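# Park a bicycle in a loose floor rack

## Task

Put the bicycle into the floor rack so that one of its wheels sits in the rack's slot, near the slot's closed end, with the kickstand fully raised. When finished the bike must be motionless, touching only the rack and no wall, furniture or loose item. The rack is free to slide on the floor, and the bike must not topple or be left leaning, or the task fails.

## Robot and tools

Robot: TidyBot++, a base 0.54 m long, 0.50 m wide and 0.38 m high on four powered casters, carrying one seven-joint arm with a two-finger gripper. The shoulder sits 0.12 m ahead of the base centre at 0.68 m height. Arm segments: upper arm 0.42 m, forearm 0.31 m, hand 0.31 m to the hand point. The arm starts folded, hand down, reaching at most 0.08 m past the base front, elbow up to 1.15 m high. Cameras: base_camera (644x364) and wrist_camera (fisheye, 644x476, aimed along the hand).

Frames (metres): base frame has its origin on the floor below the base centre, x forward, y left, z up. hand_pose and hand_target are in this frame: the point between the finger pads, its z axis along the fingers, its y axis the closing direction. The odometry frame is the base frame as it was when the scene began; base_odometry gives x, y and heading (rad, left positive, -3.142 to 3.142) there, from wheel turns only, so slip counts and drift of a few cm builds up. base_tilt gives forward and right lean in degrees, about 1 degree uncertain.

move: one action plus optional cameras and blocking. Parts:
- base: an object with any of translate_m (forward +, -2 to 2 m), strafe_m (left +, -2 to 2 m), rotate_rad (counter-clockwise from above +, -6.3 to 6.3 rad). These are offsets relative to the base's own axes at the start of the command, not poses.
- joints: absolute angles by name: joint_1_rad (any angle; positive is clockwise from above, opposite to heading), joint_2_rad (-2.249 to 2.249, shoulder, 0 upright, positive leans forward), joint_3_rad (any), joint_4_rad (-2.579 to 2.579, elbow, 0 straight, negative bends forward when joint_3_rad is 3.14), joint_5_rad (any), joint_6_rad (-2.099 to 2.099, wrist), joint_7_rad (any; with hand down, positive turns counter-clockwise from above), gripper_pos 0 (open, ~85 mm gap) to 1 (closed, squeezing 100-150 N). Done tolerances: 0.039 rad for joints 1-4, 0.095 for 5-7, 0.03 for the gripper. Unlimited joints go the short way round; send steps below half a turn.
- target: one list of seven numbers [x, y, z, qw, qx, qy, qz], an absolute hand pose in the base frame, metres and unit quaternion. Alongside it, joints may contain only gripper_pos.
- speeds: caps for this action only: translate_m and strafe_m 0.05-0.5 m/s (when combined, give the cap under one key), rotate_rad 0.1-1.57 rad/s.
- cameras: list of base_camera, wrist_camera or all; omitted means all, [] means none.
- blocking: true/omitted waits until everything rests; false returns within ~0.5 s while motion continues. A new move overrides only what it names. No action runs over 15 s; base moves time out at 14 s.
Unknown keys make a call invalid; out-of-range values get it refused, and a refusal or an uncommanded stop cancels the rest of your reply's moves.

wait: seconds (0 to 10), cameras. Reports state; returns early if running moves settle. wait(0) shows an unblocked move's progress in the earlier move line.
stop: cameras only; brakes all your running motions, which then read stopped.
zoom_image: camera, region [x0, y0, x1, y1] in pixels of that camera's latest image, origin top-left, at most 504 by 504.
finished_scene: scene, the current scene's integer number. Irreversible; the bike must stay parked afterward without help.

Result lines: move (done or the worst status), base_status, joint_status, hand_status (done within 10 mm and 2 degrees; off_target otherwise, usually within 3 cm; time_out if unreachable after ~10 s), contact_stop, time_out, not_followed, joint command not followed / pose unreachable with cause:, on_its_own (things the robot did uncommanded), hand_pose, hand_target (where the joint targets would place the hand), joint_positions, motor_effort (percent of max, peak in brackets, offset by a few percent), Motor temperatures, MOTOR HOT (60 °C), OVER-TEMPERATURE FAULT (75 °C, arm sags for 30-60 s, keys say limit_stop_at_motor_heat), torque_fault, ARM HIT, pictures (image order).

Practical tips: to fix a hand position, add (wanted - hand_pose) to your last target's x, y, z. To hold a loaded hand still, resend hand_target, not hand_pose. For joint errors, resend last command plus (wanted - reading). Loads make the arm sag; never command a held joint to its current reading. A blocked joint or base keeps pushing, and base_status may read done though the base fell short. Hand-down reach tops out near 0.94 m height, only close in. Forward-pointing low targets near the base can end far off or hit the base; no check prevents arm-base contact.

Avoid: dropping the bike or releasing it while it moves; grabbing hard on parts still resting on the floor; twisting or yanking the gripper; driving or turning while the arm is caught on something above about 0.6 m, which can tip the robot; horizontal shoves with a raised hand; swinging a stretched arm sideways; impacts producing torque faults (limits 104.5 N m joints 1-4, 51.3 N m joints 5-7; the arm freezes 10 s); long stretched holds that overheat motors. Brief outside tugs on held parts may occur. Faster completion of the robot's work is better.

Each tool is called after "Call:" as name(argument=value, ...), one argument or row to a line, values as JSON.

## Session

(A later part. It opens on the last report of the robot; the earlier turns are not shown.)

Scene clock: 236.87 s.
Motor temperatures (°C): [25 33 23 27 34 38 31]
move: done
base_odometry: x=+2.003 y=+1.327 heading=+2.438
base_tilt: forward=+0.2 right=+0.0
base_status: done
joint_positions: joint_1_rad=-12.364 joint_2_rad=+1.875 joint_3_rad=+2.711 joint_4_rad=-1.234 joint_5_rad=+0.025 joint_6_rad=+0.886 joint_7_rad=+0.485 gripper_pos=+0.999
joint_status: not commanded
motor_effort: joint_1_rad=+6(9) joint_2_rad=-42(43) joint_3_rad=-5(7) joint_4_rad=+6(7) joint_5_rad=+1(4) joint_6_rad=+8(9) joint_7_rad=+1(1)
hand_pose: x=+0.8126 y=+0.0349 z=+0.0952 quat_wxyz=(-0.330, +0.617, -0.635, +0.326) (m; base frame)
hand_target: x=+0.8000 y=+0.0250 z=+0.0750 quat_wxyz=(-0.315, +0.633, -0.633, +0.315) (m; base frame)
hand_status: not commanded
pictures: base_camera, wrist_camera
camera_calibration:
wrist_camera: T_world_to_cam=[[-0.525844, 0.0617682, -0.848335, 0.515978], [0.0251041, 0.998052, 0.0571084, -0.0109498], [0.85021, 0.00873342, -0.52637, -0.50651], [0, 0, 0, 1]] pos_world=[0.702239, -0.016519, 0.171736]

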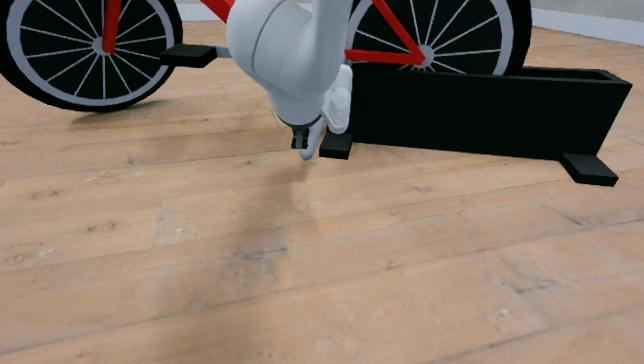

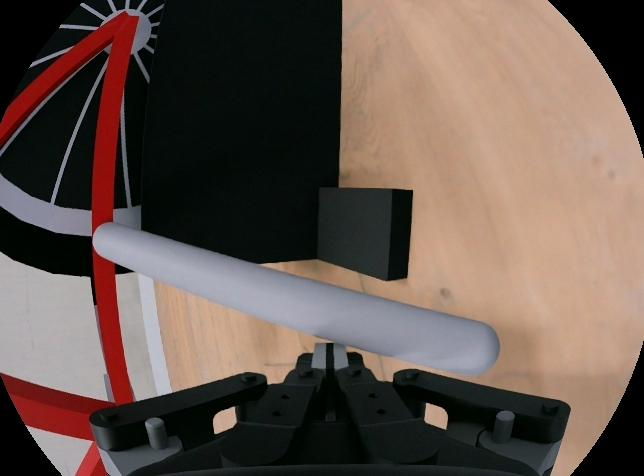

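Call:
move(
  base={"strafe_m": -0.06},
  speeds={"strafe_m": 0.08},
  cameras=["wrist_camera", "base_camera"],
)

Scene clock: 238.23 s.
Motor temperatures (°C): [25 33 23 27 34 38 31]
move: done
base_odometry: x=+2.042 y=+1.372 heading=+2.438
base_tilt: forward=+0.2 right=+0.0
base_status: done
joint_positions: joint_1_rad=-12.416 joint_2_rad=+1.875 joint_3_rad=+2.684 joint_4_rad=-1.234 joint_5_rad=+0.059 joint_6_rad=+0.868 joint_7_rad=+0.485 gripper_pos=+0.999
joint_status: not commanded
motor_effort: joint_1_rad=+15(17) joint_2_rad=-40(42) joint_3_rad=-1(5) joint_4_rad=+8(9) joint_5_rad=-4(5) joint_6_rad=+10(11) joint_7_rad=+1(1)
hand_pose: x=+0.8116 y=+0.0902 z=+0.0995 quat_wxyz=(-0.352, +0.639, -0.613, +0.304) (m; base frame)
hand_target: x=+0.8000 y=+0.0250 z=+0.0750 quat_wxyz=(-0.315, +0.633, -0.633, +0.315) (m; base frame)
hand_status: not commanded
pictures: base_camera, wrist_camera
camera_calibration:
wrist_camera: T_world_to_cam=[[-0.528625, 0.0393916, -0.847941, 0.519892], [-0.0580724, 0.994904, 0.0824225, -0.00118521], [0.846866, 0.0928126, -0.523644, -0.509002], [0, 0, 0, 1]] pos_world=[0.705816, 0.0279416, 0.1744]

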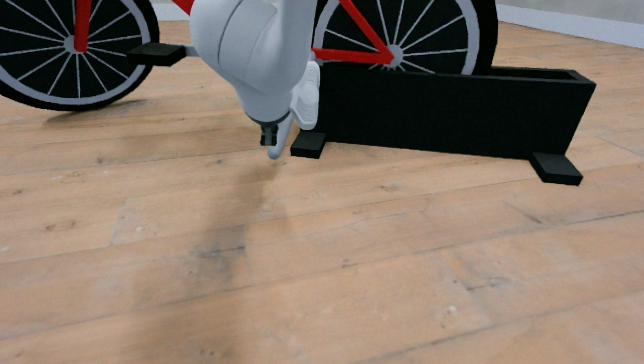

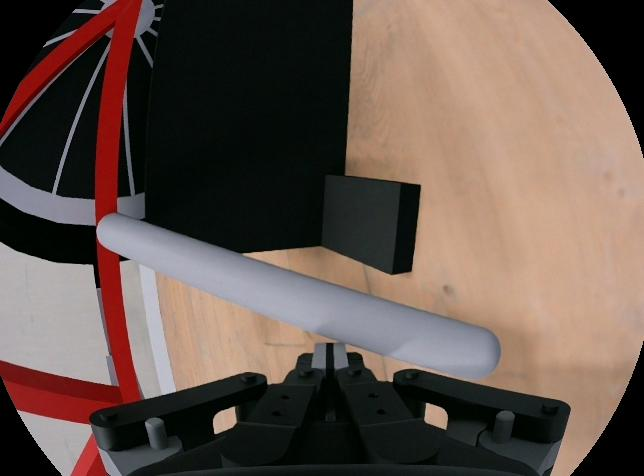

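Call:
move(
  base={"strafe_m": -0.06},
  speeds={"strafe_m": 0.08},
  cameras=["wrist_camera", "base_camera"],
)

Scene clock: 240.27 s.
Motor temperatures (°C): [25 33 23 27 34 38 31]
move: done
base_odometry: x=+2.081 y=+1.418 heading=+2.438
base_tilt: forward=+0.2 right=+0.0
base_status: done
joint_positions: joint_1_rad=-12.328 joint_2_rad=+1.882 joint_3_rad=+2.709 joint_4_rad=-1.217 joint_5_rad=+0.043 joint_6_rad=+0.867 joint_7_rad=+0.485 gripper_pos=+0.999
joint_status: not commanded
motor_effort: joint_1_rad=+1(23) joint_2_rad=-41(43) joint_3_rad=-8(11) joint_4_rad=+5(12) joint_5_rad=+3(10) joint_6_rad=+6(11) joint_7_rad=+1(1)
hand_pose: x=+0.8153 y=+0.0137 z=+0.0919 quat_wxyz=(-0.327, +0.612, -0.641, +0.328) (m; base frame)
hand_target: x=+0.8000 y=+0.0250 z=+0.0750 quat_wxyz=(-0.315, +0.633, -0.633, +0.315) (m; base frame)
hand_status: not commanded
pictures: base_camera, wrist_camera
camera_calibration:
wrist_camera: T_world_to_cam=[[-0.526425, 0.071952, -0.847172, 0.516115], [0.0437798, 0.997385, 0.0575056, -0.00492495], [0.849094, -0.00681661, -0.528198, -0.509111], [0, 0, 0, 1]] pos_world=[0.704194, -0.0356938, 0.16861]

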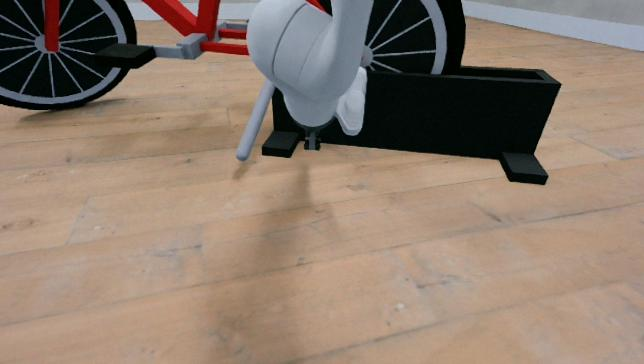

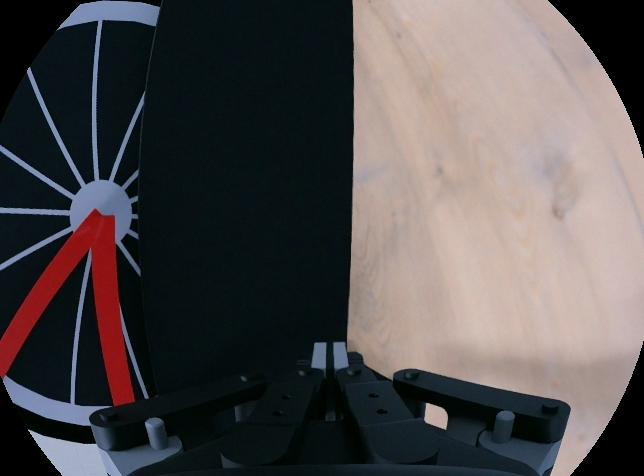

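Call:
move(
  base={"strafe_m": 0.09},
  speeds={"strafe_m": 0.08},
  cameras=["wrist_camera", "base_camera"],
)

Scene clock: 242.67 s.
Motor temperatures (°C): [25 33 23 27 34 38 31]
move: done
base_odometry: x=+2.022 y=+1.350 heading=+2.438
base_tilt: forward=+0.3 right=+0.0
base_status: done
joint_positions: joint_1_rad=-12.325 joint_2_rad=+1.882 joint_3_rad=+2.709 joint_4_rad=-1.217 joint_5_rad=+0.042 joint_6_rad=+0.867 joint_7_rad=+0.485 gripper_pos=+0.999
joint_status: not commanded
motor_effort: joint_1_rad=-1(5) joint_2_rad=-41(42) joint_3_rad=-9(11) joint_4_rad=+4(5) joint_5_rad=+5(8) joint_6_rad=+6(6) joint_7_rad=+1(1)
hand_pose: x=+0.8153 y=+0.0116 z=+0.0918 quat_wxyz=(-0.326, +0.611, -0.643, +0.328) (m; base frame)
hand_target: x=+0.8000 y=+0.0250 z=+0.0750 quat_wxyz=(-0.315, +0.633, -0.633, +0.315) (m; base frame)
hand_status: not commanded
pictures: base_camera, wrist_camera
camera_calibration:
wrist_camera: T_world_to_cam=[[-0.526497, 0.0740106, -0.846949, 0.516169], [0.0475099, 0.997208, 0.0576069, -0.00590397], [0.848848, -0.0099086, -0.528544, -0.508892], [0, 0, 0, 1]] pos_world=[0.704014, -0.0373569, 0.168537]

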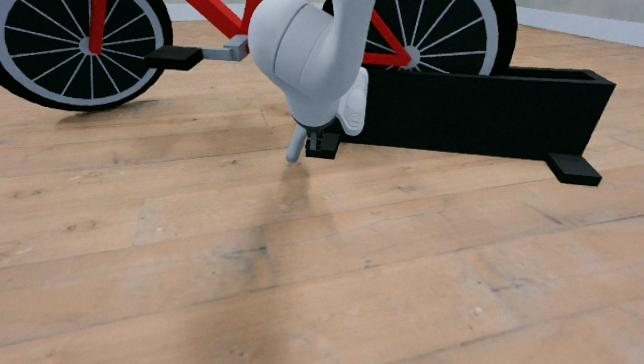

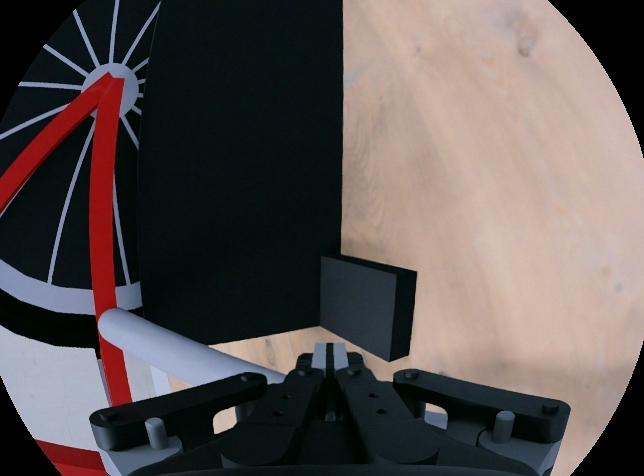

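Call:
move(
  base={"strafe_m": 0.06},
  speeds={"strafe_m": 0.08},
  cameras=["wrist_camera", "base_camera"],
)

Scene clock: 243.93 s.
Motor temperatures (°C): [25 33 23 27 34 38 31]
move: done
base_odometry: x=+1.984 y=+1.304 heading=+2.437
base_tilt: forward=+0.3 right=-0.1
base_status: done
joint_positions: joint_1_rad=-12.260 joint_2_rad=+1.882 joint_3_rad=+2.720 joint_4_rad=-1.209 joint_5_rad=+0.034 joint_6_rad=+0.867 joint_7_rad=+0.485 gripper_pos=+0.999
joint_status: not commanded
motor_effort: joint_1_rad=-13(14) joint_2_rad=-40(43) joint_3_rad=-15(15) joint_4_rad=+1(5) joint_5_rad=+11(12) joint_6_rad=+1(6) joint_7_rad=+1(1)
hand_pose: x=+0.8154 y=-0.0413 z=+0.0909 quat_wxyz=(-0.311, +0.589, -0.662, +0.344) (m; base frame)
hand_target: x=+0.8000 y=+0.0250 z=+0.0750 quat_wxyz=(-0.315, +0.633, -0.633, +0.315) (m; base frame)
hand_status: not commanded
pictures: base_camera, wrist_camera
camera_calibration:
wrist_camera: T_world_to_cam=[[-0.519265, 0.10247, -0.848448, 0.514837], [0.119467, 0.991741, 0.0466604, -0.0110542], [0.846222, -0.0771325, -0.527218, -0.51072], [0, 0, 0, 1]] pos_world=[0.70084, -0.0811858, 0.168067]

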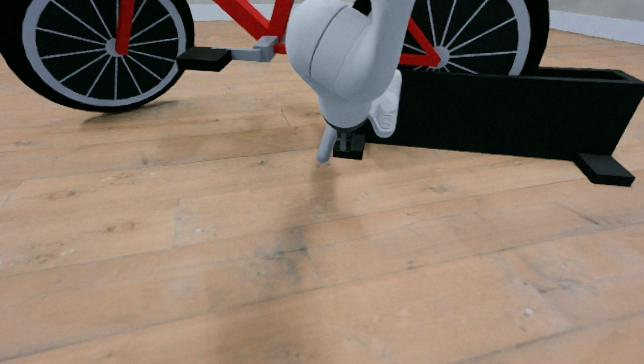

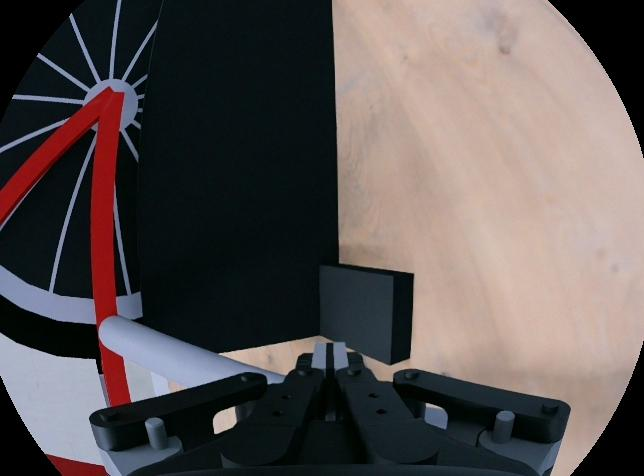

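Call:
move(
  base={"strafe_m": -0.04},
  cameras=[],
)

Call:
move(
  target=[0.72, 0.02, 0.30, -0.315, 0.633, -0.633, 0.315],
  cameras=[],
)

Call:
move(
  target=[0.75, 0.03, 0.28, 0, 1, 0, 0],
  joints={"gripper_pos": 0.3},
  cameras=["wrist_camera", "base_camera"],
)

Scene clock: 245.27 s.
Motor temperatures (°C): [25 33 23 27 34 38 31]
move: done
base_odometry: x=+2.009 y=+1.334 heading=+2.437
base_tilt: forward=+0.2 right=+0.0
base_status: done
joint_positions: joint_1_rad=-12.313 joint_2_rad=+1.882 joint_3_rad=+2.719 joint_4_rad=-1.210 joint_5_rad=+0.034 joint_6_rad=+0.867 joint_7_rad=+0.485 gripper_pos=+0.999
joint_status: not commanded
motor_effort: joint_1_rad=-1(10) joint_2_rad=-41(42) joint_3_rad=-9(13) joint_4_rad=+4(5) joint_5_rad=+5(10) joint_6_rad=+5(6) joint_7_rad=+1(1)
hand_pose: x=+0.8162 y=-0.0036 z=+0.0907 quat_wxyz=(-0.320, +0.606, -0.646, +0.335) (m; base frame)
hand_target: x=+0.8000 y=+0.0250 z=+0.0750 quat_wxyz=(-0.315, +0.633, -0.633, +0.315) (m; base frame)
hand_status: not commanded
pictures: none
No camera images: "cameras" was empty.

Scene clock: 247.33 s.
Motor temperatures (°C): [25 33 23 27 34 38 31]
move: off_target
base_odometry: x=+2.009 y=+1.334 heading=+2.437
base_tilt: forward=+0.2 right=+0.0
base_status: not commanded
joint_positions: joint_1_rad=-12.328 joint_2_rad=+1.364 joint_3_rad=+2.747 joint_4_rad=-1.990 joint_5_rad=-0.054 joint_6_rad=+1.040 joint_7_rad=+0.470 gripper_pos=+0.999
joint_status: not commanded
motor_effort: joint_1_rad=+1(6) joint_2_rad=-36(42) joint_3_rad=-8(12) joint_4_rad=+2(4) joint_5_rad=+4(7) joint_6_rad=+6(6) joint_7_rad=+1(1)
hand_pose: x=+0.7147 y=+0.0558 z=+0.2903 quat_wxyz=(-0.323, +0.669, -0.608, +0.281) (m; base frame)
hand_target: x=+0.7200 y=+0.0200 z=+0.3000 quat_wxyz=(-0.315, +0.633, -0.633, +0.315) (m; base frame)
hand_status: off_target (0.037 m and 6.4 deg from the pose sent, 0.232 m and 4.1 deg at the start)
pictures: none
No camera images: "cameras" was empty.

Scene clock: 250.23 s.
Motor temperatures (°C): [25 33 23 27 34 38 31]
move: off_target
base_odometry: x=+2.009 y=+1.334 heading=+2.437
base_tilt: forward=+0.2 right=+0.0
base_status: not commanded
joint_positions: joint_1_rad=-12.607 joint_2_rad=+1.270 joint_3_rad=+3.140 joint_4_rad=-1.065 joint_5_rad=-0.054 joint_6_rad=-0.746 joint_7_rad=+1.498 gripper_pos=+0.300
joint_status: all done
motor_effort: joint_1_rad=+1(1) joint_2_rad=-48(49) joint_3_rad=-1(8) joint_4_rad=+13(14) joint_5_rad=+0(4) joint_6_rad=+1(6) joint_7_rad=+1(1)
hand_pose: x=+0.7656 y=+0.0403 z=+0.2783 quat_wxyz=(-0.021, +0.999, -0.035, +0.029) (m; base frame)
hand_target: x=+0.7500 y=+0.0300 z=+0.2800 quat_wxyz=(+0.000, +1.000, +0.000, +0.000) (m; base frame)
hand_status: off_target (0.019 m and 5.7 deg from the pose sent, 0.045 m and 96.1 deg at the start)
pictures: base_camera, wrist_camera
camera_calibration:
wrist_camera: T_world_to_cam=[[-0.102087, -0.989992, -0.0974373, 0.155203], [-0.993674, 0.106092, -0.036838, 0.816377], [0.0468066, 0.0930602, -0.99456, 0.371738], [0, 0, 0, 1]] pos_world=[0.809657, 0.0324445, 0.414912]

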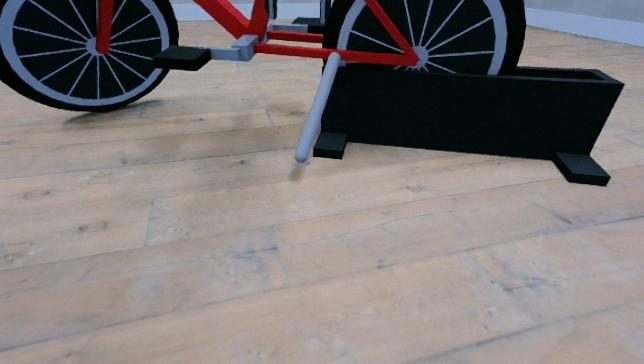

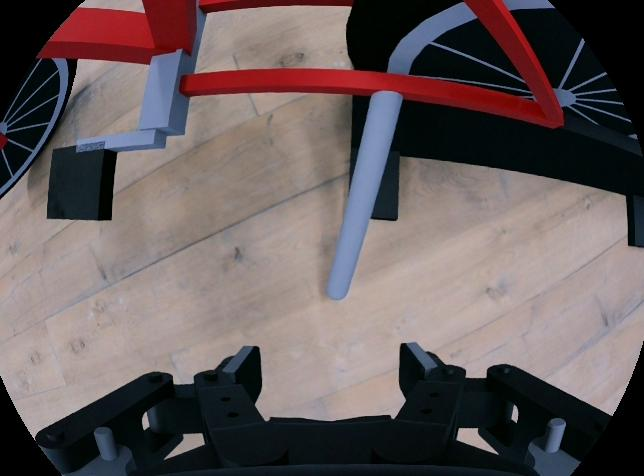

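Call:
move(
  target=[0.79, 0.04, 0.16, 0, 1, 0, 0],
  cameras=["wrist_camera"],
)

Scene clock: 252.23 s.
Motor temperatures (°C): [25 33 23 27 34 38 31]
move: off_target
base_odometry: x=+2.009 y=+1.334 heading=+2.437
base_tilt: forward=+0.3 right=+0.0
base_status: not commanded
joint_positions: joint_1_rad=-12.616 joint_2_rad=+1.601 joint_3_rad=+3.152 joint_4_rad=-0.604 joint_5_rad=-0.054 joint_6_rad=-0.859 joint_7_rad=+1.499 gripper_pos=+0.300
joint_status: not commanded
motor_effort: joint_1_rad=+1(1) joint_2_rad=-52(54) joint_3_rad=-1(2) joint_4_rad=+15(15) joint_5_rad=+1(1) joint_6_rad=+0(1) joint_7_rad=+1(1)
hand_pose: x=+0.8157 y=+0.0437 z=+0.1724 quat_wxyz=(-0.018, +0.999, -0.028, +0.038) (m; base frame)
hand_target: x=+0.7900 y=+0.0400 z=+0.1600 quat_wxyz=(+0.000, +1.000, +0.000, +0.000) (m; base frame)
hand_status: off_target (0.029 m and 5.8 deg from the pose sent, 0.121 m and 5.7 deg at the start)
pictures: wrist_camera
camera_calibration:
wrist_camera: T_world_to_cam=[[-0.086706, -0.991984, -0.0919196, 0.140005], [-0.994232, 0.0920095, -0.055115, 0.866175], [0.0631307, 0.0866106, -0.99424, 0.250617], [0, 0, 0, 1]] pos_world=[0.857496, 0.0374806, 0.309782]

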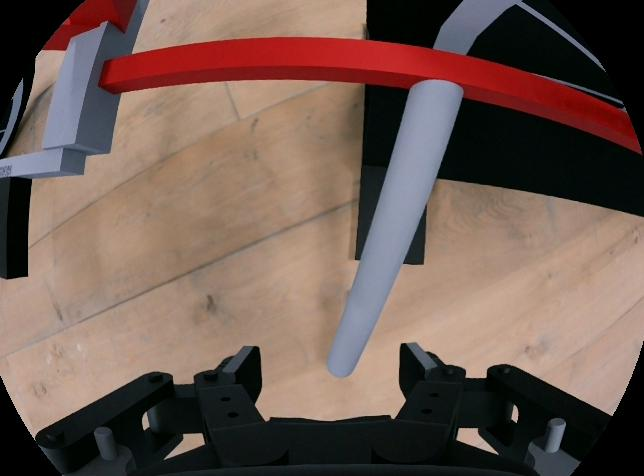

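Call:
move(
  target=[0.772, 0.040, 0.075, 0, 1, 0, 0],
  cameras=["wrist_camera", "base_camera"],
)

Scene clock: 253.93 s.
Motor temperatures (°C): [25 33 23 27 34 38 31]
move: off_target
base_odometry: x=+2.009 y=+1.334 heading=+2.437
base_tilt: forward=+0.3 right=-0.1
base_status: not commanded
joint_positions: joint_1_rad=-12.616 joint_2_rad=+1.794 joint_3_rad=+3.157 joint_4_rad=-0.452 joint_5_rad=-0.054 joint_6_rad=-0.859 joint_7_rad=+1.499 gripper_pos=+0.300
joint_status: not commanded
motor_effort: joint_1_rad=+1(1) joint_2_rad=-50(55) joint_3_rad=-1(1) joint_4_rad=+14(16) joint_5_rad=+0(2) joint_6_rad=+0(1) joint_7_rad=+1(1)
hand_pose: x=+0.7849 y=+0.0406 z=+0.0809 quat_wxyz=(-0.014, +0.999, -0.027, +0.017) (m; base frame)
hand_target: x=+0.7720 y=+0.0400 z=+0.0750 quat_wxyz=(+0.000, +1.000, +0.000, +0.000) (m; base frame)
hand_status: off_target (0.014 m and 4.0 deg from the pose sent, 0.107 m and 5.8 deg at the start)
pictures: base_camera, wrist_camera
camera_calibration:
wrist_camera: T_world_to_cam=[[-0.0875313, -0.992823, -0.0814922, 0.125605], [-0.995916, 0.0890335, -0.0149781, 0.828926], [0.0221261, 0.0798483, -0.996561, 0.194531], [0, 0, 0, 1]] pos_world=[0.832231, 0.0353681, 0.216514]

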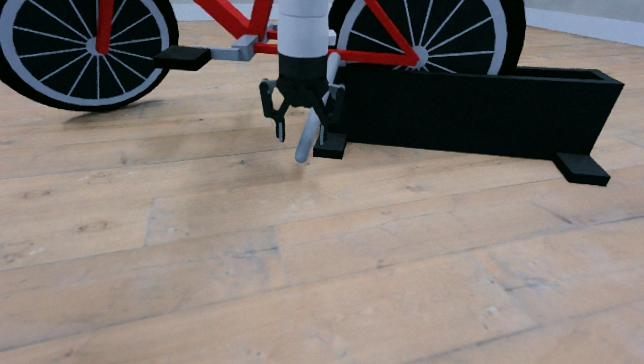

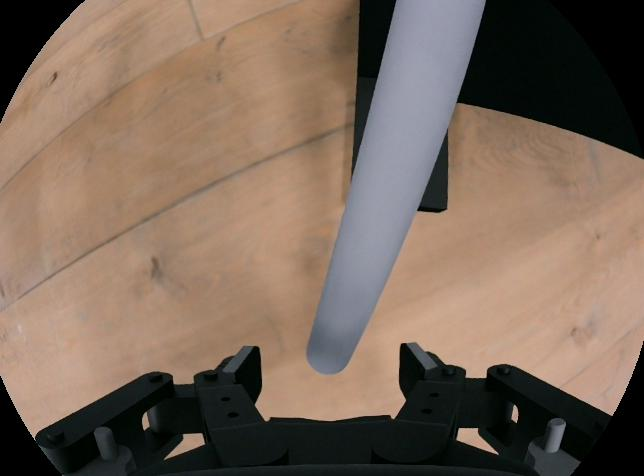

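Call:
move(
  target=[0.80, 0.040, 0.058, 0, 1, 0, 0],
  cameras=[],
)

Call:
move(
  joints={"gripper_pos": 0.62},
  cameras=["wrist_camera", "base_camera"],
)

Scene clock: 264.43 s.
Motor temperatures (°C): [25 33 23 27 34 38 31]
move: time_out
base_odometry: x=+2.009 y=+1.334 heading=+2.437
base_tilt: forward=+0.2 right=+0.0
base_status: not commanded
joint_positions: joint_1_rad=-12.621 joint_2_rad=+2.029 joint_3_rad=+3.207 joint_4_rad=+0.118 joint_5_rad=-0.087 joint_6_rad=-1.269 joint_7_rad=+1.505 gripper_pos=+0.300
joint_status: not commanded
motor_effort: joint_1_rad=+1(6) joint_2_rad=-49(55) joint_3_rad=-1(3) joint_4_rad=+16(22) joint_5_rad=+0(5) joint_6_rad=-1(18) joint_7_rad=+1(2)
hand_pose: x=+0.7783 y=+0.0475 z=+0.0788 quat_wxyz=(-0.011, +1.000, -0.005, -0.020) (m; base frame)
hand_target: x=+0.7770 y=+0.0467 z=+0.0789 quat_wxyz=(-0.009, +1.000, -0.005, -0.022) (m; base frame)
hand_status: time_out (0.031 m and 2.7 deg from the pose sent, 0.027 m and 4.0 deg at the start; a joint's target at an end of its range on 18 of 300 steps)
pictures: none
No camera images: "cameras" was empty.

not run: a stop that you did not command came earlier in this reply.

Call:
move(
  target=[0.70, 0.04, 0.2, 0, 1, 0, 0],
  cameras=[],
)

Call:
move(
  base={"translate_m": 0.13},
  target=[0.64, 0.04, 0.2, 0, 1, 0, 0],
  cameras=["wrist_camera", "base_camera"],
)

Scene clock: 266.97 s.
Motor temperatures (°C): [25 33 23 27 34 38 31]
move: off_target
base_odometry: x=+2.009 y=+1.334 heading=+2.437
base_tilt: forward=+0.2 right=+0.0
base_status: not commanded
joint_positions: joint_1_rad=-12.621 joint_2_rad=+2.225 joint_3_rad=+3.200 joint_4_rad=+1.198 joint_5_rad=-0.075 joint_6_rad=-1.920 joint_7_rad=+1.505 gripper_pos=+0.300
joint_status: not commanded
motor_effort: joint_1_rad=+1(1) joint_2_rad=-45(51) joint_3_rad=-1(2) joint_4_rad=+15(18) joint_5_rad=+1(2) joint_6_rad=+1(2) joint_7_rad=+1(1)
hand_pose: x=+0.7777 y=+0.0646 z=+0.2817 quat_wxyz=(-0.018, +0.995, +0.031, +0.095) (m; base frame)
hand_target: x=+0.7451 y=+0.0423 z=+0.2604 quat_wxyz=(-0.003, +0.999, +0.000, +0.050) (m; base frame)
hand_status: off_target (0.115 m and 11.7 deg from the pose sent, 0.144 m and 2.7 deg at the start; a joint's target at an end of its range on 63 of 63 steps)
pictures: none
No camera images: "cameras" was empty.

Scene clock: 268.27 s.
Motor temperatures (°C): [25 33 23 27 34 38 31]
move: off_target
base_odometry: x=+1.910 y=+1.419 heading=+2.437
base_tilt: forward=+0.3 right=+0.0
base_status: done
joint_positions: joint_1_rad=-12.621 joint_2_rad=+2.269 joint_3_rad=+3.199 joint_4_rad=+1.427 joint_5_rad=-0.074 joint_6_rad=-2.028 joint_7_rad=+1.505 gripper_pos=+0.300
joint_status: not commanded
motor_effort: joint_1_rad=+1(3) joint_2_rad=-50(56) joint_3_rad=-2(3) joint_4_rad=+19(20) joint_5_rad=+1(2) joint_6_rad=+3(6) joint_7_rad=+1(1)
hand_pose: x=+0.7547 y=+0.0650 z=+0.3196 quat_wxyz=(-0.020, +0.990, +0.037, +0.133) (m; base frame)
hand_target: x=+0.7454 y=+0.0458 z=+0.3334 quat_wxyz=(-0.007, +0.991, +0.000, +0.130) (m; base frame)
hand_status: off_target (0.168 m and 16.1 deg from the pose sent, 0.162 m and 11.7 deg at the start; a joint's target at an end of its range on 31 of 31 steps)
pictures: base_camera, wrist_camera
camera_calibration:
wrist_camera: T_world_to_cam=[[0.0556307, -0.994609, -0.0875123, 0.0606793], [-0.968458, -0.0324303, -0.247057, 0.861624], [0.242887, 0.0984959, -0.965041, 0.253238], [0, 0, 0, 1]] pos_world=[0.769563, 0.0633519, 0.462566]

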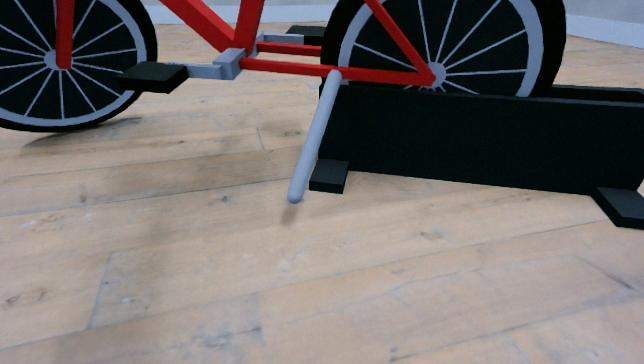

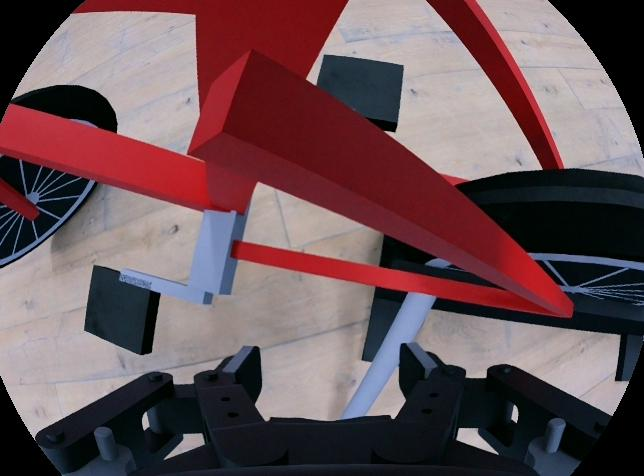

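Call:
move(
  base={"translate_m": -0.35},
  cameras=[],
)

Call:
move(
  joints={"joint_2_rad": 0.0},
  cameras=[],
)

Call:
move(
  joints={"joint_1_rad": 0.0, "joint_2_rad": 0.1, "joint_3_rad": 3.14, "joint_4_rad": -2.0, "joint_5_rad": 0.0, "joint_6_rad": -1.0, "joint_7_rad": 1.57},
  cameras=["wrist_camera", "base_camera"],
)

Scene clock: 270.47 s.
Motor temperatures (°C): [25 33 23 27 34 38 31]
move: done
base_odometry: x=+2.177 y=+1.192 heading=+2.437
base_tilt: forward=+0.3 right=+0.0
base_status: done
joint_positions: joint_1_rad=-12.621 joint_2_rad=+2.247 joint_3_rad=+3.199 joint_4_rad=+1.463 joint_5_rad=-0.074 joint_6_rad=-2.034 joint_7_rad=+1.505 gripper_pos=+0.300
joint_status: not commanded
motor_effort: joint_1_rad=+1(3) joint_2_rad=-43(53) joint_3_rad=-1(2) joint_4_rad=+14(23) joint_5_rad=+1(2) joint_6_rad=+3(4) joint_7_rad=+1(1)
hand_pose: x=+0.7635 y=+0.0659 z=+0.3446 quat_wxyz=(-0.020, +0.986, +0.038, +0.159) (m; base frame)
hand_target: x=+0.7454 y=+0.0458 z=+0.3334 quat_wxyz=(-0.007, +0.991, +0.000, +0.130) (m; base frame)
hand_status: not commanded
pictures: none
No camera images: "cameras" was empty.

Scene clock: 273.77 s.
Motor temperatures (°C): [25 33 23 27 34 38 31]
move: done
base_odometry: x=+2.177 y=+1.192 heading=+2.437
base_tilt: forward=+0.2 right=-0.1
base_status: not commanded
joint_positions: joint_1_rad=-12.621 joint_2_rad=+0.010 joint_3_rad=+3.199 joint_4_rad=+1.462 joint_5_rad=-0.074 joint_6_rad=-2.034 joint_7_rad=+1.505 gripper_pos=+0.300
joint_status: all done
motor_effort: joint_1_rad=+1(1) joint_2_rad=+14(49) joint_3_rad=+0(2) joint_4_rad=-13(15) joint_5_rad=+1(2) joint_6_rad=+4(8) joint_7_rad=+1(1)
hand_pose: x=-0.0175 y=+0.0228 z=+1.3989 quat_wxyz=(-0.024, +0.288, +0.027, +0.957) (m; base frame)
hand_target: x=-0.0131 y=+0.0078 z=+1.3878 quat_wxyz=(-0.048, +0.304, +0.001, +0.951) (m; base frame)
hand_status: not commanded
pictures: none
No camera images: "cameras" was empty.

Scene clock: 277.93 s.
Motor temperatures (°C): [25 33 23 27 34 38 31]
move: done
base_odometry: x=+2.177 y=+1.192 heading=+2.437
base_tilt: forward=+0.2 right=+0.0
base_status: not commanded
joint_positions: joint_1_rad=-12.585 joint_2_rad=+0.074 joint_3_rad=+3.168 joint_4_rad=-1.987 joint_5_rad=-0.052 joint_6_rad=-1.073 joint_7_rad=+1.524 gripper_pos=+0.300
joint_status: all done
motor_effort: joint_1_rad=+1(2) joint_2_rad=-17(23) joint_3_rad=+0(1) joint_4_rad=+15(21) joint_5_rad=+1(2) joint_6_rad=+0(9) joint_7_rad=+1(2)
hand_pose: x=+0.4307 y=+0.0129 z=+0.6426 quat_wxyz=(-0.022, +0.999, -0.040, +0.004) (m; base frame)
hand_target: x=+0.4453 y=+0.0019 z=+0.6307 quat_wxyz=(+0.000, +1.000, +0.000, +0.021) (m; base frame)
hand_status: not commanded
pictures: base_camera, wrist_camera
camera_calibration:
wrist_camera: T_world_to_cam=[[-0.115403, -0.988795, -0.0946871, 0.133307], [-0.993315, 0.114617, 0.0137174, 0.467176], [-0.00271097, 0.0956371, -0.995413, 0.774085], [0, 0, 0, 1]] pos_world=[0.481535, 0.00423577, 0.776748]

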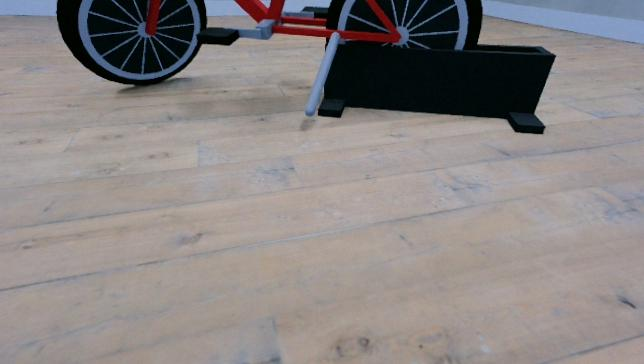

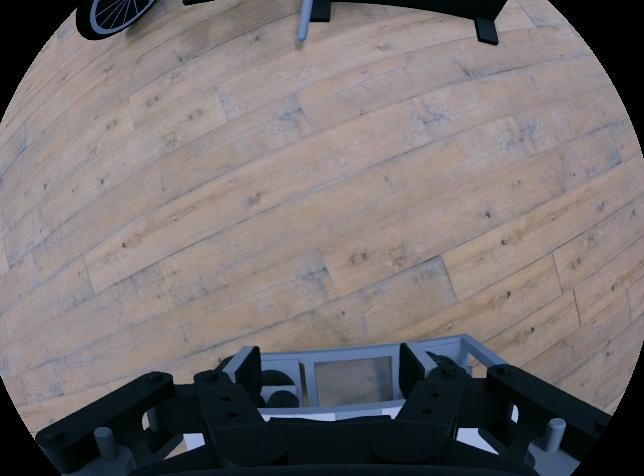

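Call:
move(
  base={"translate_m": 0.33},
  cameras=[],
)

Call:
move(
  target=[0.62, 0.03, 0.2, 0, 1, 0, 0],
  cameras=["wrist_camera", "base_camera"],
)

Scene clock: 280.10 s.
Motor temperatures (°C): [25 33 23 27 34 38 31]
move: done
base_odometry: x=+1.925 y=+1.406 heading=+2.438
base_tilt: forward=+0.2 right=+0.0
base_status: done
joint_positions: joint_1_rad=-12.582 joint_2_rad=+0.095 joint_3_rad=+3.165 joint_4_rad=-1.996 joint_5_rad=-0.050 joint_6_rad=-1.059 joint_7_rad=+1.524 gripper_pos=+0.300
joint_status: not commanded
motor_effort: joint_1_rad=+1(2) joint_2_rad=-17(20) joint_3_rad=+0(1) joint_4_rad=+15(17) joint_5_rad=+1(1) joint_6_rad=+0(1) joint_7_rad=+1(1)
hand_pose: x=+0.4296 y=+0.0122 z=+0.6332 quat_wxyz=(-0.020, +0.999, -0.040, -0.005) (m; base frame)
hand_target: x=+0.4453 y=+0.0019 z=+0.6307 quat_wxyz=(+0.000, +1.000, +0.000, +0.021) (m; base frame)
hand_status: not commanded
pictures: none
No camera images: "cameras" was empty.

Scene clock: 282.53 s.
Motor temperatures (°C): [25 33 23 27 34 38 31]
move: off_target
base_odometry: x=+1.925 y=+1.406 heading=+2.438
base_tilt: forward=+0.2 right=+0.0
base_status: not commanded
joint_positions: joint_1_rad=-12.613 joint_2_rad=+1.238 joint_3_rad=+3.165 joint_4_rad=-1.568 joint_5_rad=-0.050 joint_6_rad=-0.402 joint_7_rad=+1.524 gripper_pos=+0.300
joint_status: not commanded
motor_effort: joint_1_rad=+1(1) joint_2_rad=-40(42) joint_3_rad=-1(1) joint_4_rad=+6(16) joint_5_rad=+0(2) joint_6_rad=-1(2) joint_7_rad=+1(1)
hand_pose: x=+0.6000 y=+0.0154 z=+0.2118 quat_wxyz=(+0.004, +0.999, -0.027, -0.032) (m; base frame)
hand_target: x=+0.6200 y=+0.0300 z=+0.2000 quat_wxyz=(+0.000, +1.000, +0.000, +0.000) (m; base frame)
hand_status: off_target (0.027 m and 4.9 deg from the pose sent, 0.474 m and 5.1 deg at the start)
pictures: base_camera, wrist_camera
camera_calibration:
wrist_camera: T_world_to_cam=[[-0.0945492, -0.994753, -0.0390788, 0.090388], [-0.992481, 0.0911231, 0.0817154, 0.626471], [-0.0777256, 0.0465111, -0.995889, 0.391416], [0, 0, 0, 1]] pos_world=[0.66073, 0.0146225, 0.342147]

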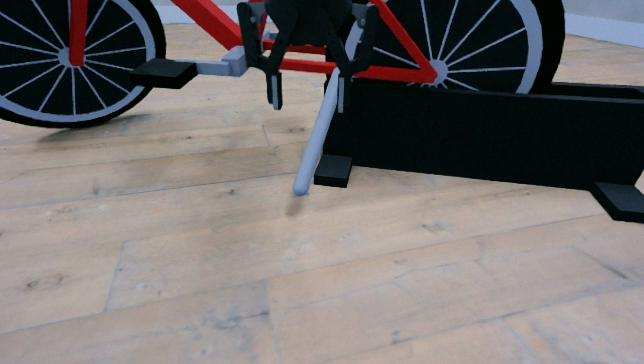

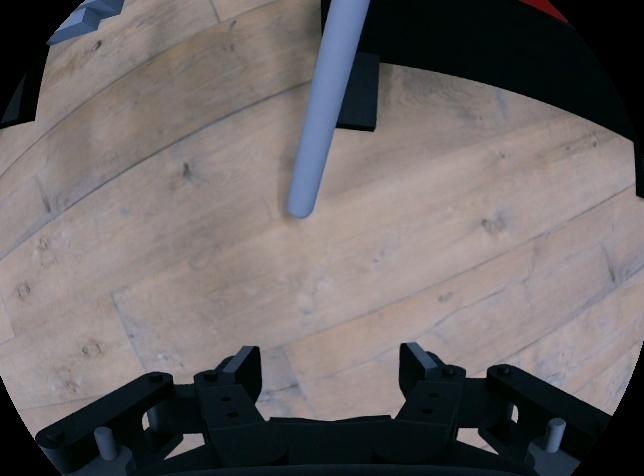

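Call:
move(
  target=[0.70, 0.052, 0.11, 0, 1, 0, 0],
  cameras=[],
)

Call:
move(
  target=[0.715, 0.052, 0.058, 0, 1, 0, 0],
  cameras=["wrist_camera", "base_camera"],
)

Scene clock: 284.40 s.
Motor temperatures (°C): [25 33 23 27 34 38 31]
move: off_target
base_odometry: x=+1.925 y=+1.406 heading=+2.438
base_tilt: forward=+0.2 right=+0.0
base_status: not commanded
joint_positions: joint_1_rad=-12.647 joint_2_rad=+1.520 joint_3_rad=+3.165 joint_4_rad=-1.065 joint_5_rad=-0.050 joint_6_rad=-0.473 joint_7_rad=+1.524 gripper_pos=+0.300
joint_status: not commanded
motor_effort: joint_1_rad=+1(1) joint_2_rad=-47(48) joint_3_rad=-1(1) joint_4_rad=+10(10) joint_5_rad=+1(2) joint_6_rad=+1(1) joint_7_rad=+1(1)
hand_pose: x=+0.7302 y=+0.0441 z=+0.1262 quat_wxyz=(-0.003, +0.999, -0.004, +0.042) (m; base frame)
hand_target: x=+0.7000 y=+0.0520 z=+0.1100 quat_wxyz=(+0.000, +1.000, +0.000, +0.000) (m; base frame)
hand_status: off_target (0.035 m and 4.9 deg from the pose sent, 0.147 m and 4.9 deg at the start)
pictures: none
No camera images: "cameras" was empty.

Scene clock: 285.63 s.
Motor temperatures (°C): [25 33 23 27 34 38 31]
move: off_target
base_odometry: x=+1.926 y=+1.405 heading=+2.438
base_tilt: forward=+0.2 right=+0.0
base_status: not commanded
joint_positions: joint_1_rad=-12.647 joint_2_rad=+1.575 joint_3_rad=+3.169 joint_4_rad=-0.886 joint_5_rad=-0.050 joint_6_rad=-0.688 joint_7_rad=+1.524 gripper_pos=+0.300
joint_status: not commanded
motor_effort: joint_1_rad=-4(4) joint_2_rad=-30(47) joint_3_rad=-5(6) joint_4_rad=+18(19) joint_5_rad=-2(3) joint_6_rad=+17(18) joint_7_rad=+3(3)
hand_pose: x=+0.7338 y=+0.0460 z=+0.1243 quat_wxyz=(-0.002, +1.000, -0.002, -0.004) (m; base frame)
hand_target: x=+0.7150 y=+0.0520 z=+0.0580 quat_wxyz=(+0.000, +1.000, +0.000, +0.000) (m; base frame)
hand_status: off_target (0.069 m and 0.5 deg from the pose sent, 0.070 m and 4.9 deg at the start)
pictures: base_camera, wrist_camera
camera_calibration:
wrist_camera: T_world_to_cam=[[-0.0412067, -0.997687, -0.0540622, 0.0928671], [-0.99889, 0.0399001, 0.0250292, 0.777713], [-0.0228143, 0.0550336, -0.998224, 0.272803], [0, 0, 0, 1]] pos_world=[0.786901, 0.0466081, 0.257873]

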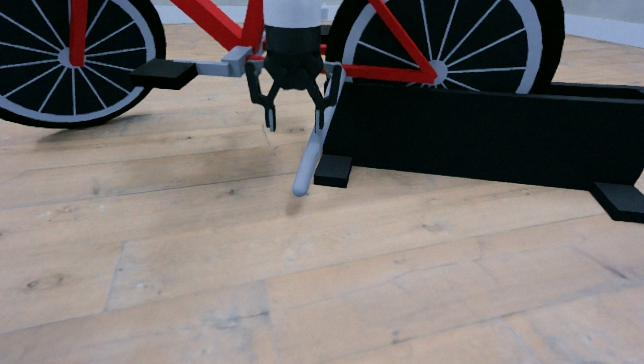

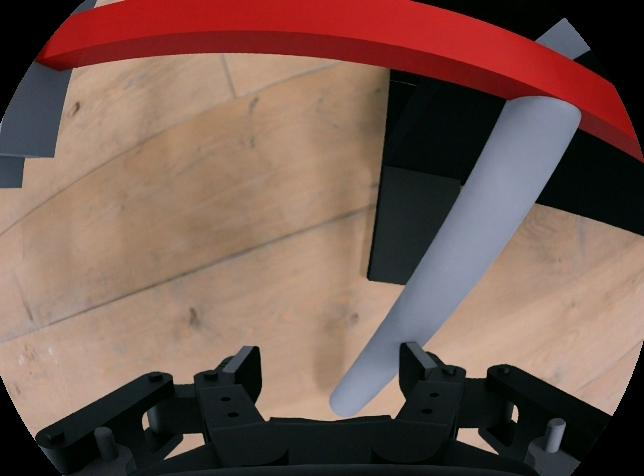

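Call:
move(
  target=[0.70, 0.040, 0.14, 0, 1, 0, 0],
  cameras=[],
)

Call:
move(
  target=[0.67, 0.035, 0.11, 0, 1, 0, 0],
  cameras=["wrist_camera"],
)

Scene clock: 287.30 s.
Motor temperatures (°C): [25 33 23 27 34 38 31]
move: off_target
base_odometry: x=+1.926 y=+1.405 heading=+2.438
base_tilt: forward=+0.3 right=+0.0
base_status: not commanded
joint_positions: joint_1_rad=-12.648 joint_2_rad=+1.476 joint_3_rad=+3.169 joint_4_rad=-1.105 joint_5_rad=-0.050 joint_6_rad=-0.596 joint_7_rad=+1.524 gripper_pos=+0.300
joint_status: not commanded
motor_effort: joint_1_rad=+1(4) joint_2_rad=-46(49) joint_3_rad=-1(6) joint_4_rad=+9(19) joint_5_rad=+1(3) joint_6_rad=-1(18) joint_7_rad=+1(3)
hand_pose: x=+0.6926 y=+0.0411 z=+0.1440 quat_wxyz=(+0.001, +1.000, -0.005, -0.018) (m; base frame)
hand_target: x=+0.7000 y=+0.0400 z=+0.1400 quat_wxyz=(+0.000, +1.000, +0.000, +0.000) (m; base frame)
hand_status: off_target (0.008 m and 2.1 deg from the pose sent, 0.038 m and 0.5 deg at the start)
pictures: none
No camera images: "cameras" was empty.

Scene clock: 288.43 s.
Motor temperatures (°C): [25 33 23 27 34 38 31]
move: off_target
base_odometry: x=+1.926 y=+1.405 heading=+2.438
base_tilt: forward=+0.2 right=+0.0
base_status: not commanded
joint_positions: joint_1_rad=-12.648 joint_2_rad=+1.490 joint_3_rad=+3.169 joint_4_rad=-1.187 joint_5_rad=-0.050 joint_6_rad=-0.503 joint_7_rad=+1.524 gripper_pos=+0.300
joint_status: not commanded
motor_effort: joint_1_rad=+1(1) joint_2_rad=-44(47) joint_3_rad=-1(1) joint_4_rad=+8(9) joint_5_rad=+1(2) joint_6_rad=-1(1) joint_7_rad=+1(1)
hand_pose: x=+0.6663 y=+0.0374 z=+0.1233 quat_wxyz=(+0.003, +1.000, -0.006, -0.019) (m; base frame)
hand_target: x=+0.6700 y=+0.0350 z=+0.1100 quat_wxyz=(+0.000, +1.000, +0.000, +0.000) (m; base frame)
hand_status: off_target (0.014 m and 2.3 deg from the pose sent, 0.041 m and 2.1 deg at the start)
pictures: wrist_camera
camera_calibration:
wrist_camera: T_world_to_cam=[[-0.0498157, -0.997846, -0.042691, 0.0858395], [-0.997373, 0.0474506, 0.0547299, 0.705737], [-0.0525862, 0.0453052, -0.997588, 0.290848], [0, 0, 0, 1]] pos_world=[0.723454, 0.03899, 0.255186]

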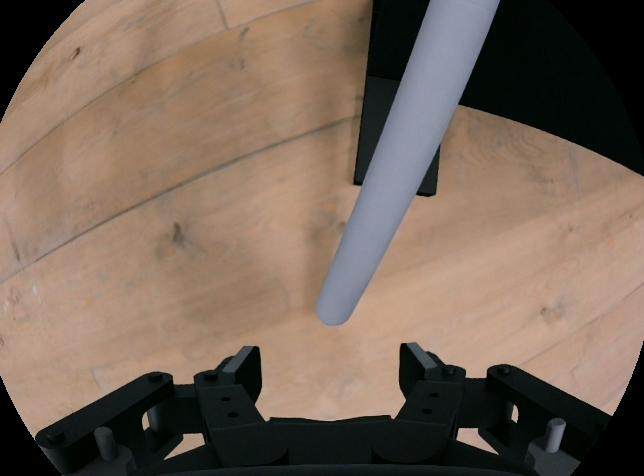

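Call:
move(
  target=[0.675, 0.035, 0.062, 0, 1, 0, 0],
  cameras=[],
)

Call:
move(
  target=[0.695, 0.032, 0.05, 0, 1, 0, 0],
  cameras=["wrist_camera", "base_camera"],
)

Scene clock: 289.87 s.
Motor temperatures (°C): [25 33 23 27 34 38 31]
move: off_target
base_odometry: x=+1.926 y=+1.405 heading=+2.438
base_tilt: forward=+0.2 right=+0.0
base_status: not commanded
joint_positions: joint_1_rad=-12.648 joint_2_rad=+1.609 joint_3_rad=+3.169 joint_4_rad=-1.071 joint_5_rad=-0.050 joint_6_rad=-0.503 joint_7_rad=+1.524 gripper_pos=+0.300
joint_status: not commanded
motor_effort: joint_1_rad=+1(1) joint_2_rad=-45(48) joint_3_rad=-1(1) joint_4_rad=+8(9) joint_5_rad=+2(2) joint_6_rad=+0(1) joint_7_rad=+1(1)
hand_pose: x=+0.6653 y=+0.0377 z=+0.0729 quat_wxyz=(+0.003, +1.000, -0.004, -0.020) (m; base frame)
hand_target: x=+0.6750 y=+0.0350 z=+0.0620 quat_wxyz=(+0.000, +1.000, +0.000, +0.000) (m; base frame)
hand_status: off_target (0.015 m and 2.4 deg from the pose sent, 0.062 m and 2.3 deg at the start)
pictures: none
No camera images: "cameras" was empty.

Scene clock: 290.90 s.
Motor temperatures (°C): [25 33 23 27 34 38 31]
move: off_target
base_odometry: x=+1.926 y=+1.405 heading=+2.438
base_tilt: forward=+0.3 right=+0.0
base_status: not commanded
joint_positions: joint_1_rad=-12.637 joint_2_rad=+1.657 joint_3_rad=+3.169 joint_4_rad=-0.940 joint_5_rad=-0.050 joint_6_rad=-0.506 joint_7_rad=+1.524 gripper_pos=+0.300
joint_status: not commanded
motor_effort: joint_1_rad=+1(2) joint_2_rad=-46(47) joint_3_rad=-1(5) joint_4_rad=+9(11) joint_5_rad=+1(2) joint_6_rad=+0(3) joint_7_rad=+1(1)
hand_pose: x=+0.7122 y=+0.0353 z=+0.0652 quat_wxyz=(+0.000, +1.000, -0.008, +0.020) (m; base frame)
hand_target: x=+0.6950 y=+0.0320 z=+0.0500 quat_wxyz=(+0.000, +1.000, +0.000, +0.000) (m; base frame)
hand_status: off_target (0.023 m and 2.4 deg from the pose sent, 0.038 m and 2.4 deg at the start)
pictures: base_camera, wrist_camera
camera_calibration:
wrist_camera: T_world_to_cam=[[-0.0510235, -0.99732, -0.0524362, 0.0850042], [-0.998404, 0.0522105, -0.0215222, 0.760303], [0.0242023, 0.0512543, -0.998392, 0.180567], [0, 0, 0, 1]] pos_world=[0.759057, 0.0358256, 0.201098]

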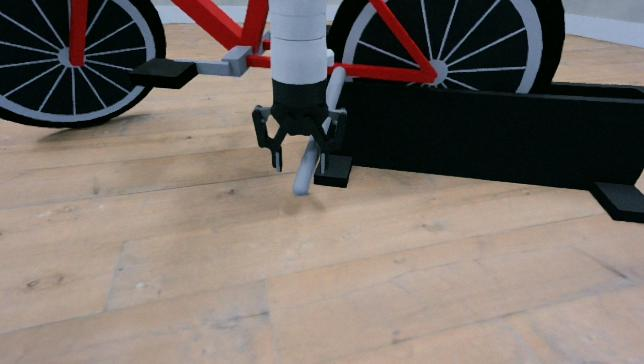

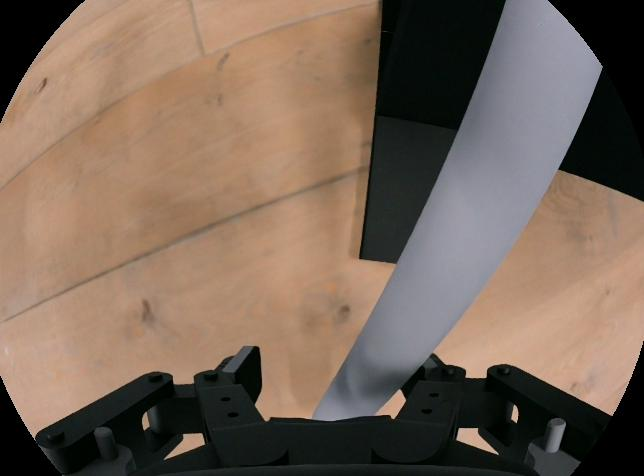

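Call:
move(
  joints={"gripper_pos": 0.62},
  cameras=["wrist_camera", "base_camera"],
)

Scene clock: 291.70 s.
Motor temperatures (°C): [25 33 23 27 34 38 31]
move: done
base_odometry: x=+1.926 y=+1.405 heading=+2.438
base_tilt: forward=+0.3 right=+0.0
base_status: not commanded
joint_positions: joint_1_rad=-12.617 joint_2_rad=+1.658 joint_3_rad=+3.170 joint_4_rad=-0.939 joint_5_rad=-0.050 joint_6_rad=-0.506 joint_7_rad=+1.524 gripper_pos=+0.620
joint_status: all done
motor_effort: joint_1_rad=-2(4) joint_2_rad=-46(47) joint_3_rad=-3(5) joint_4_rad=+11(11) joint_5_rad=+0(1) joint_6_rad=+1(2) joint_7_rad=+1(1)
hand_pose: x=+0.7129 y=+0.0228 z=+0.0652 quat_wxyz=(+0.001, +1.000, -0.018, +0.020) (m; base frame)
hand_target: x=+0.6950 y=+0.0320 z=+0.0500 quat_wxyz=(+0.000, +1.000, +0.000, +0.000) (m; base frame)
hand_status: not commanded
pictures: base_camera, wrist_camera
camera_calibration:
wrist_camera: T_world_to_cam=[[-0.0707269, -0.996184, -0.0511447, 0.0864618], [-0.997172, 0.0719163, -0.0217999, 0.760338], [0.0253949, 0.0494583, -0.998453, 0.18039], [0, 0, 0, 1]] pos_world=[0.759722, 0.0225294, 0.201109]

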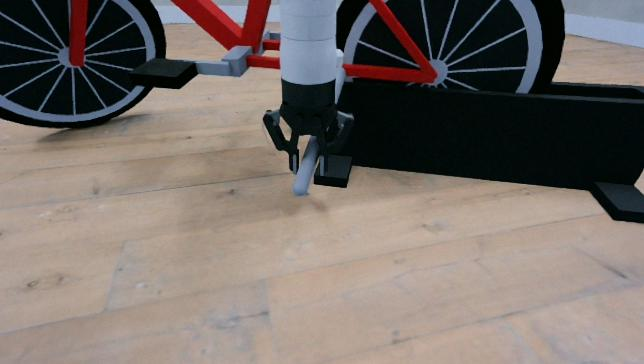

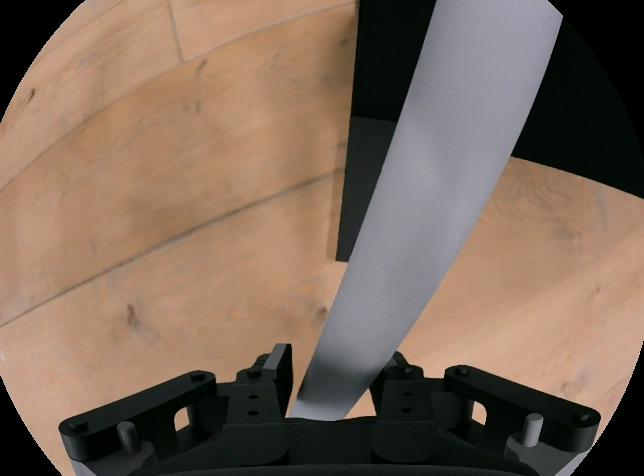

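Call:
move(
  base={"strafe_m": -0.10},
  speeds={"strafe_m": 0.06},
  cameras=["wrist_camera", "base_camera"],
)

Scene clock: 293.93 s.
Motor temperatures (°C): [25 33 23 27 34 38 31]
move: done
base_odometry: x=+1.990 y=+1.482 heading=+2.439
base_tilt: forward=+0.3 right=+0.0
base_status: done
joint_positions: joint_1_rad=-12.702 joint_2_rad=+1.658 joint_3_rad=+3.111 joint_4_rad=-0.917 joint_5_rad=-0.050 joint_6_rad=-0.506 joint_7_rad=+1.524 gripper_pos=+0.620
joint_status: not commanded
motor_effort: joint_1_rad=+15(16) joint_2_rad=-46(47) joint_3_rad=+12(13) joint_4_rad=+8(11) joint_5_rad=+7(8) joint_6_rad=-2(4) joint_7_rad=+1(2)
hand_pose: x=+0.7171 y=+0.1076 z=+0.0704 quat_wxyz=(-0.031, +0.999, +0.021, +0.027) (m; base frame)
hand_target: x=+0.6950 y=+0.0320 z=+0.0500 quat_wxyz=(+0.000, +1.000, +0.000, +0.000) (m; base frame)
hand_status: not commanded
pictures: base_camera, wrist_camera
camera_calibration:
wrist_camera: T_world_to_cam=[[0.00964833, -0.993601, -0.112533, 0.11797], [-0.999329, -0.00560319, -0.0362072, 0.769429], [0.035345, 0.112807, -0.992988, 0.166974], [0, 0, 0, 1]] pos_world=[0.761872, 0.102691, 0.206938]

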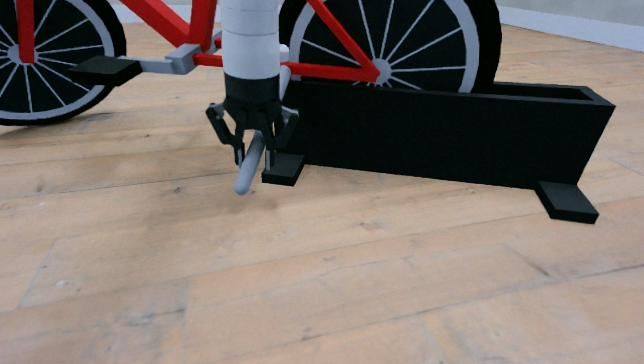

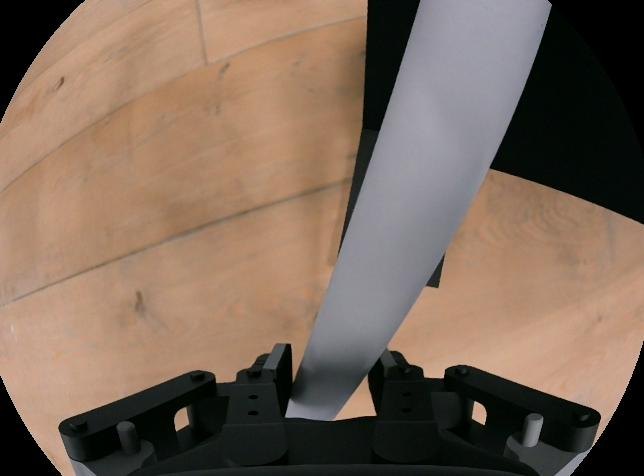

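Call:
move(
  base={"strafe_m": -0.08},
  speeds={"strafe_m": 0.06},
  cameras=["wrist_camera", "base_camera"],
)

Scene clock: 296.87 s.
Motor temperatures (°C): [25 33 23 27 34 38 31]
move: done
base_odometry: x=+2.042 y=+1.543 heading=+2.439
base_tilt: forward=+0.2 right=+0.0
base_status: done
joint_positions: joint_1_rad=-12.715 joint_2_rad=+1.659 joint_3_rad=+3.095 joint_4_rad=-0.926 joint_5_rad=-0.050 joint_6_rad=-0.506 joint_7_rad=+1.524 gripper_pos=+0.620
joint_status: not commanded
motor_effort: joint_1_rad=+15(19) joint_2_rad=-45(48) joint_3_rad=+10(15) joint_4_rad=+11(13) joint_5_rad=+6(9) joint_6_rad=+2(5) joint_7_rad=+0(1)
hand_pose: x=+0.7085 y=+0.1236 z=+0.0688 quat_wxyz=(-0.038, +0.999, +0.027, +0.021) (m; base frame)
hand_target: x=+0.6950 y=+0.0320 z=+0.0500 quat_wxyz=(+0.000, +1.000, +0.000, +0.000) (m; base frame)
hand_status: not commanded
pictures: base_camera, wrist_camera
camera_calibration:
wrist_camera: T_world_to_cam=[[0.0209089, -0.991765, -0.126355, 0.126479], [-0.999549, -0.0180108, -0.0240352, 0.761782], [0.0215616, 0.1268, -0.991694, 0.171776], [0, 0, 0, 1]] pos_world=[0.75509, 0.117376, 0.20464]

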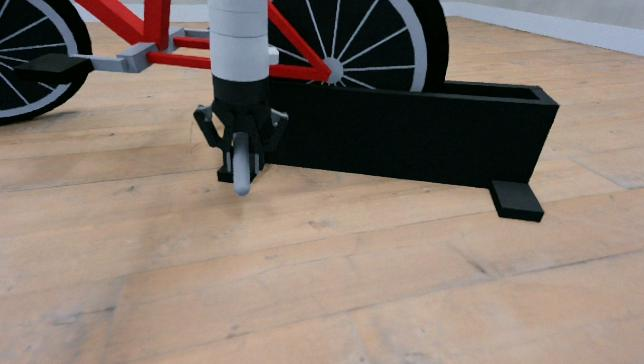

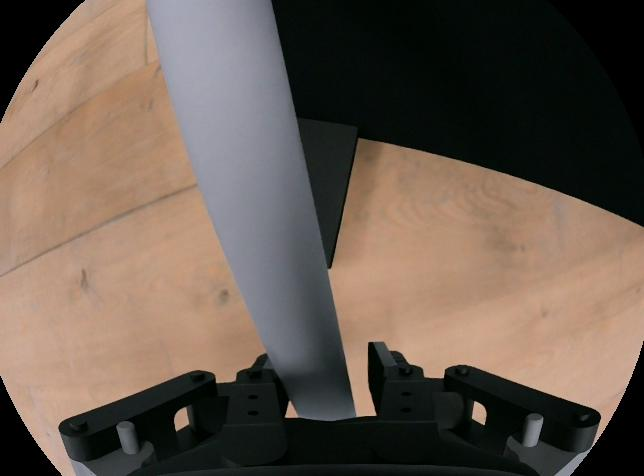

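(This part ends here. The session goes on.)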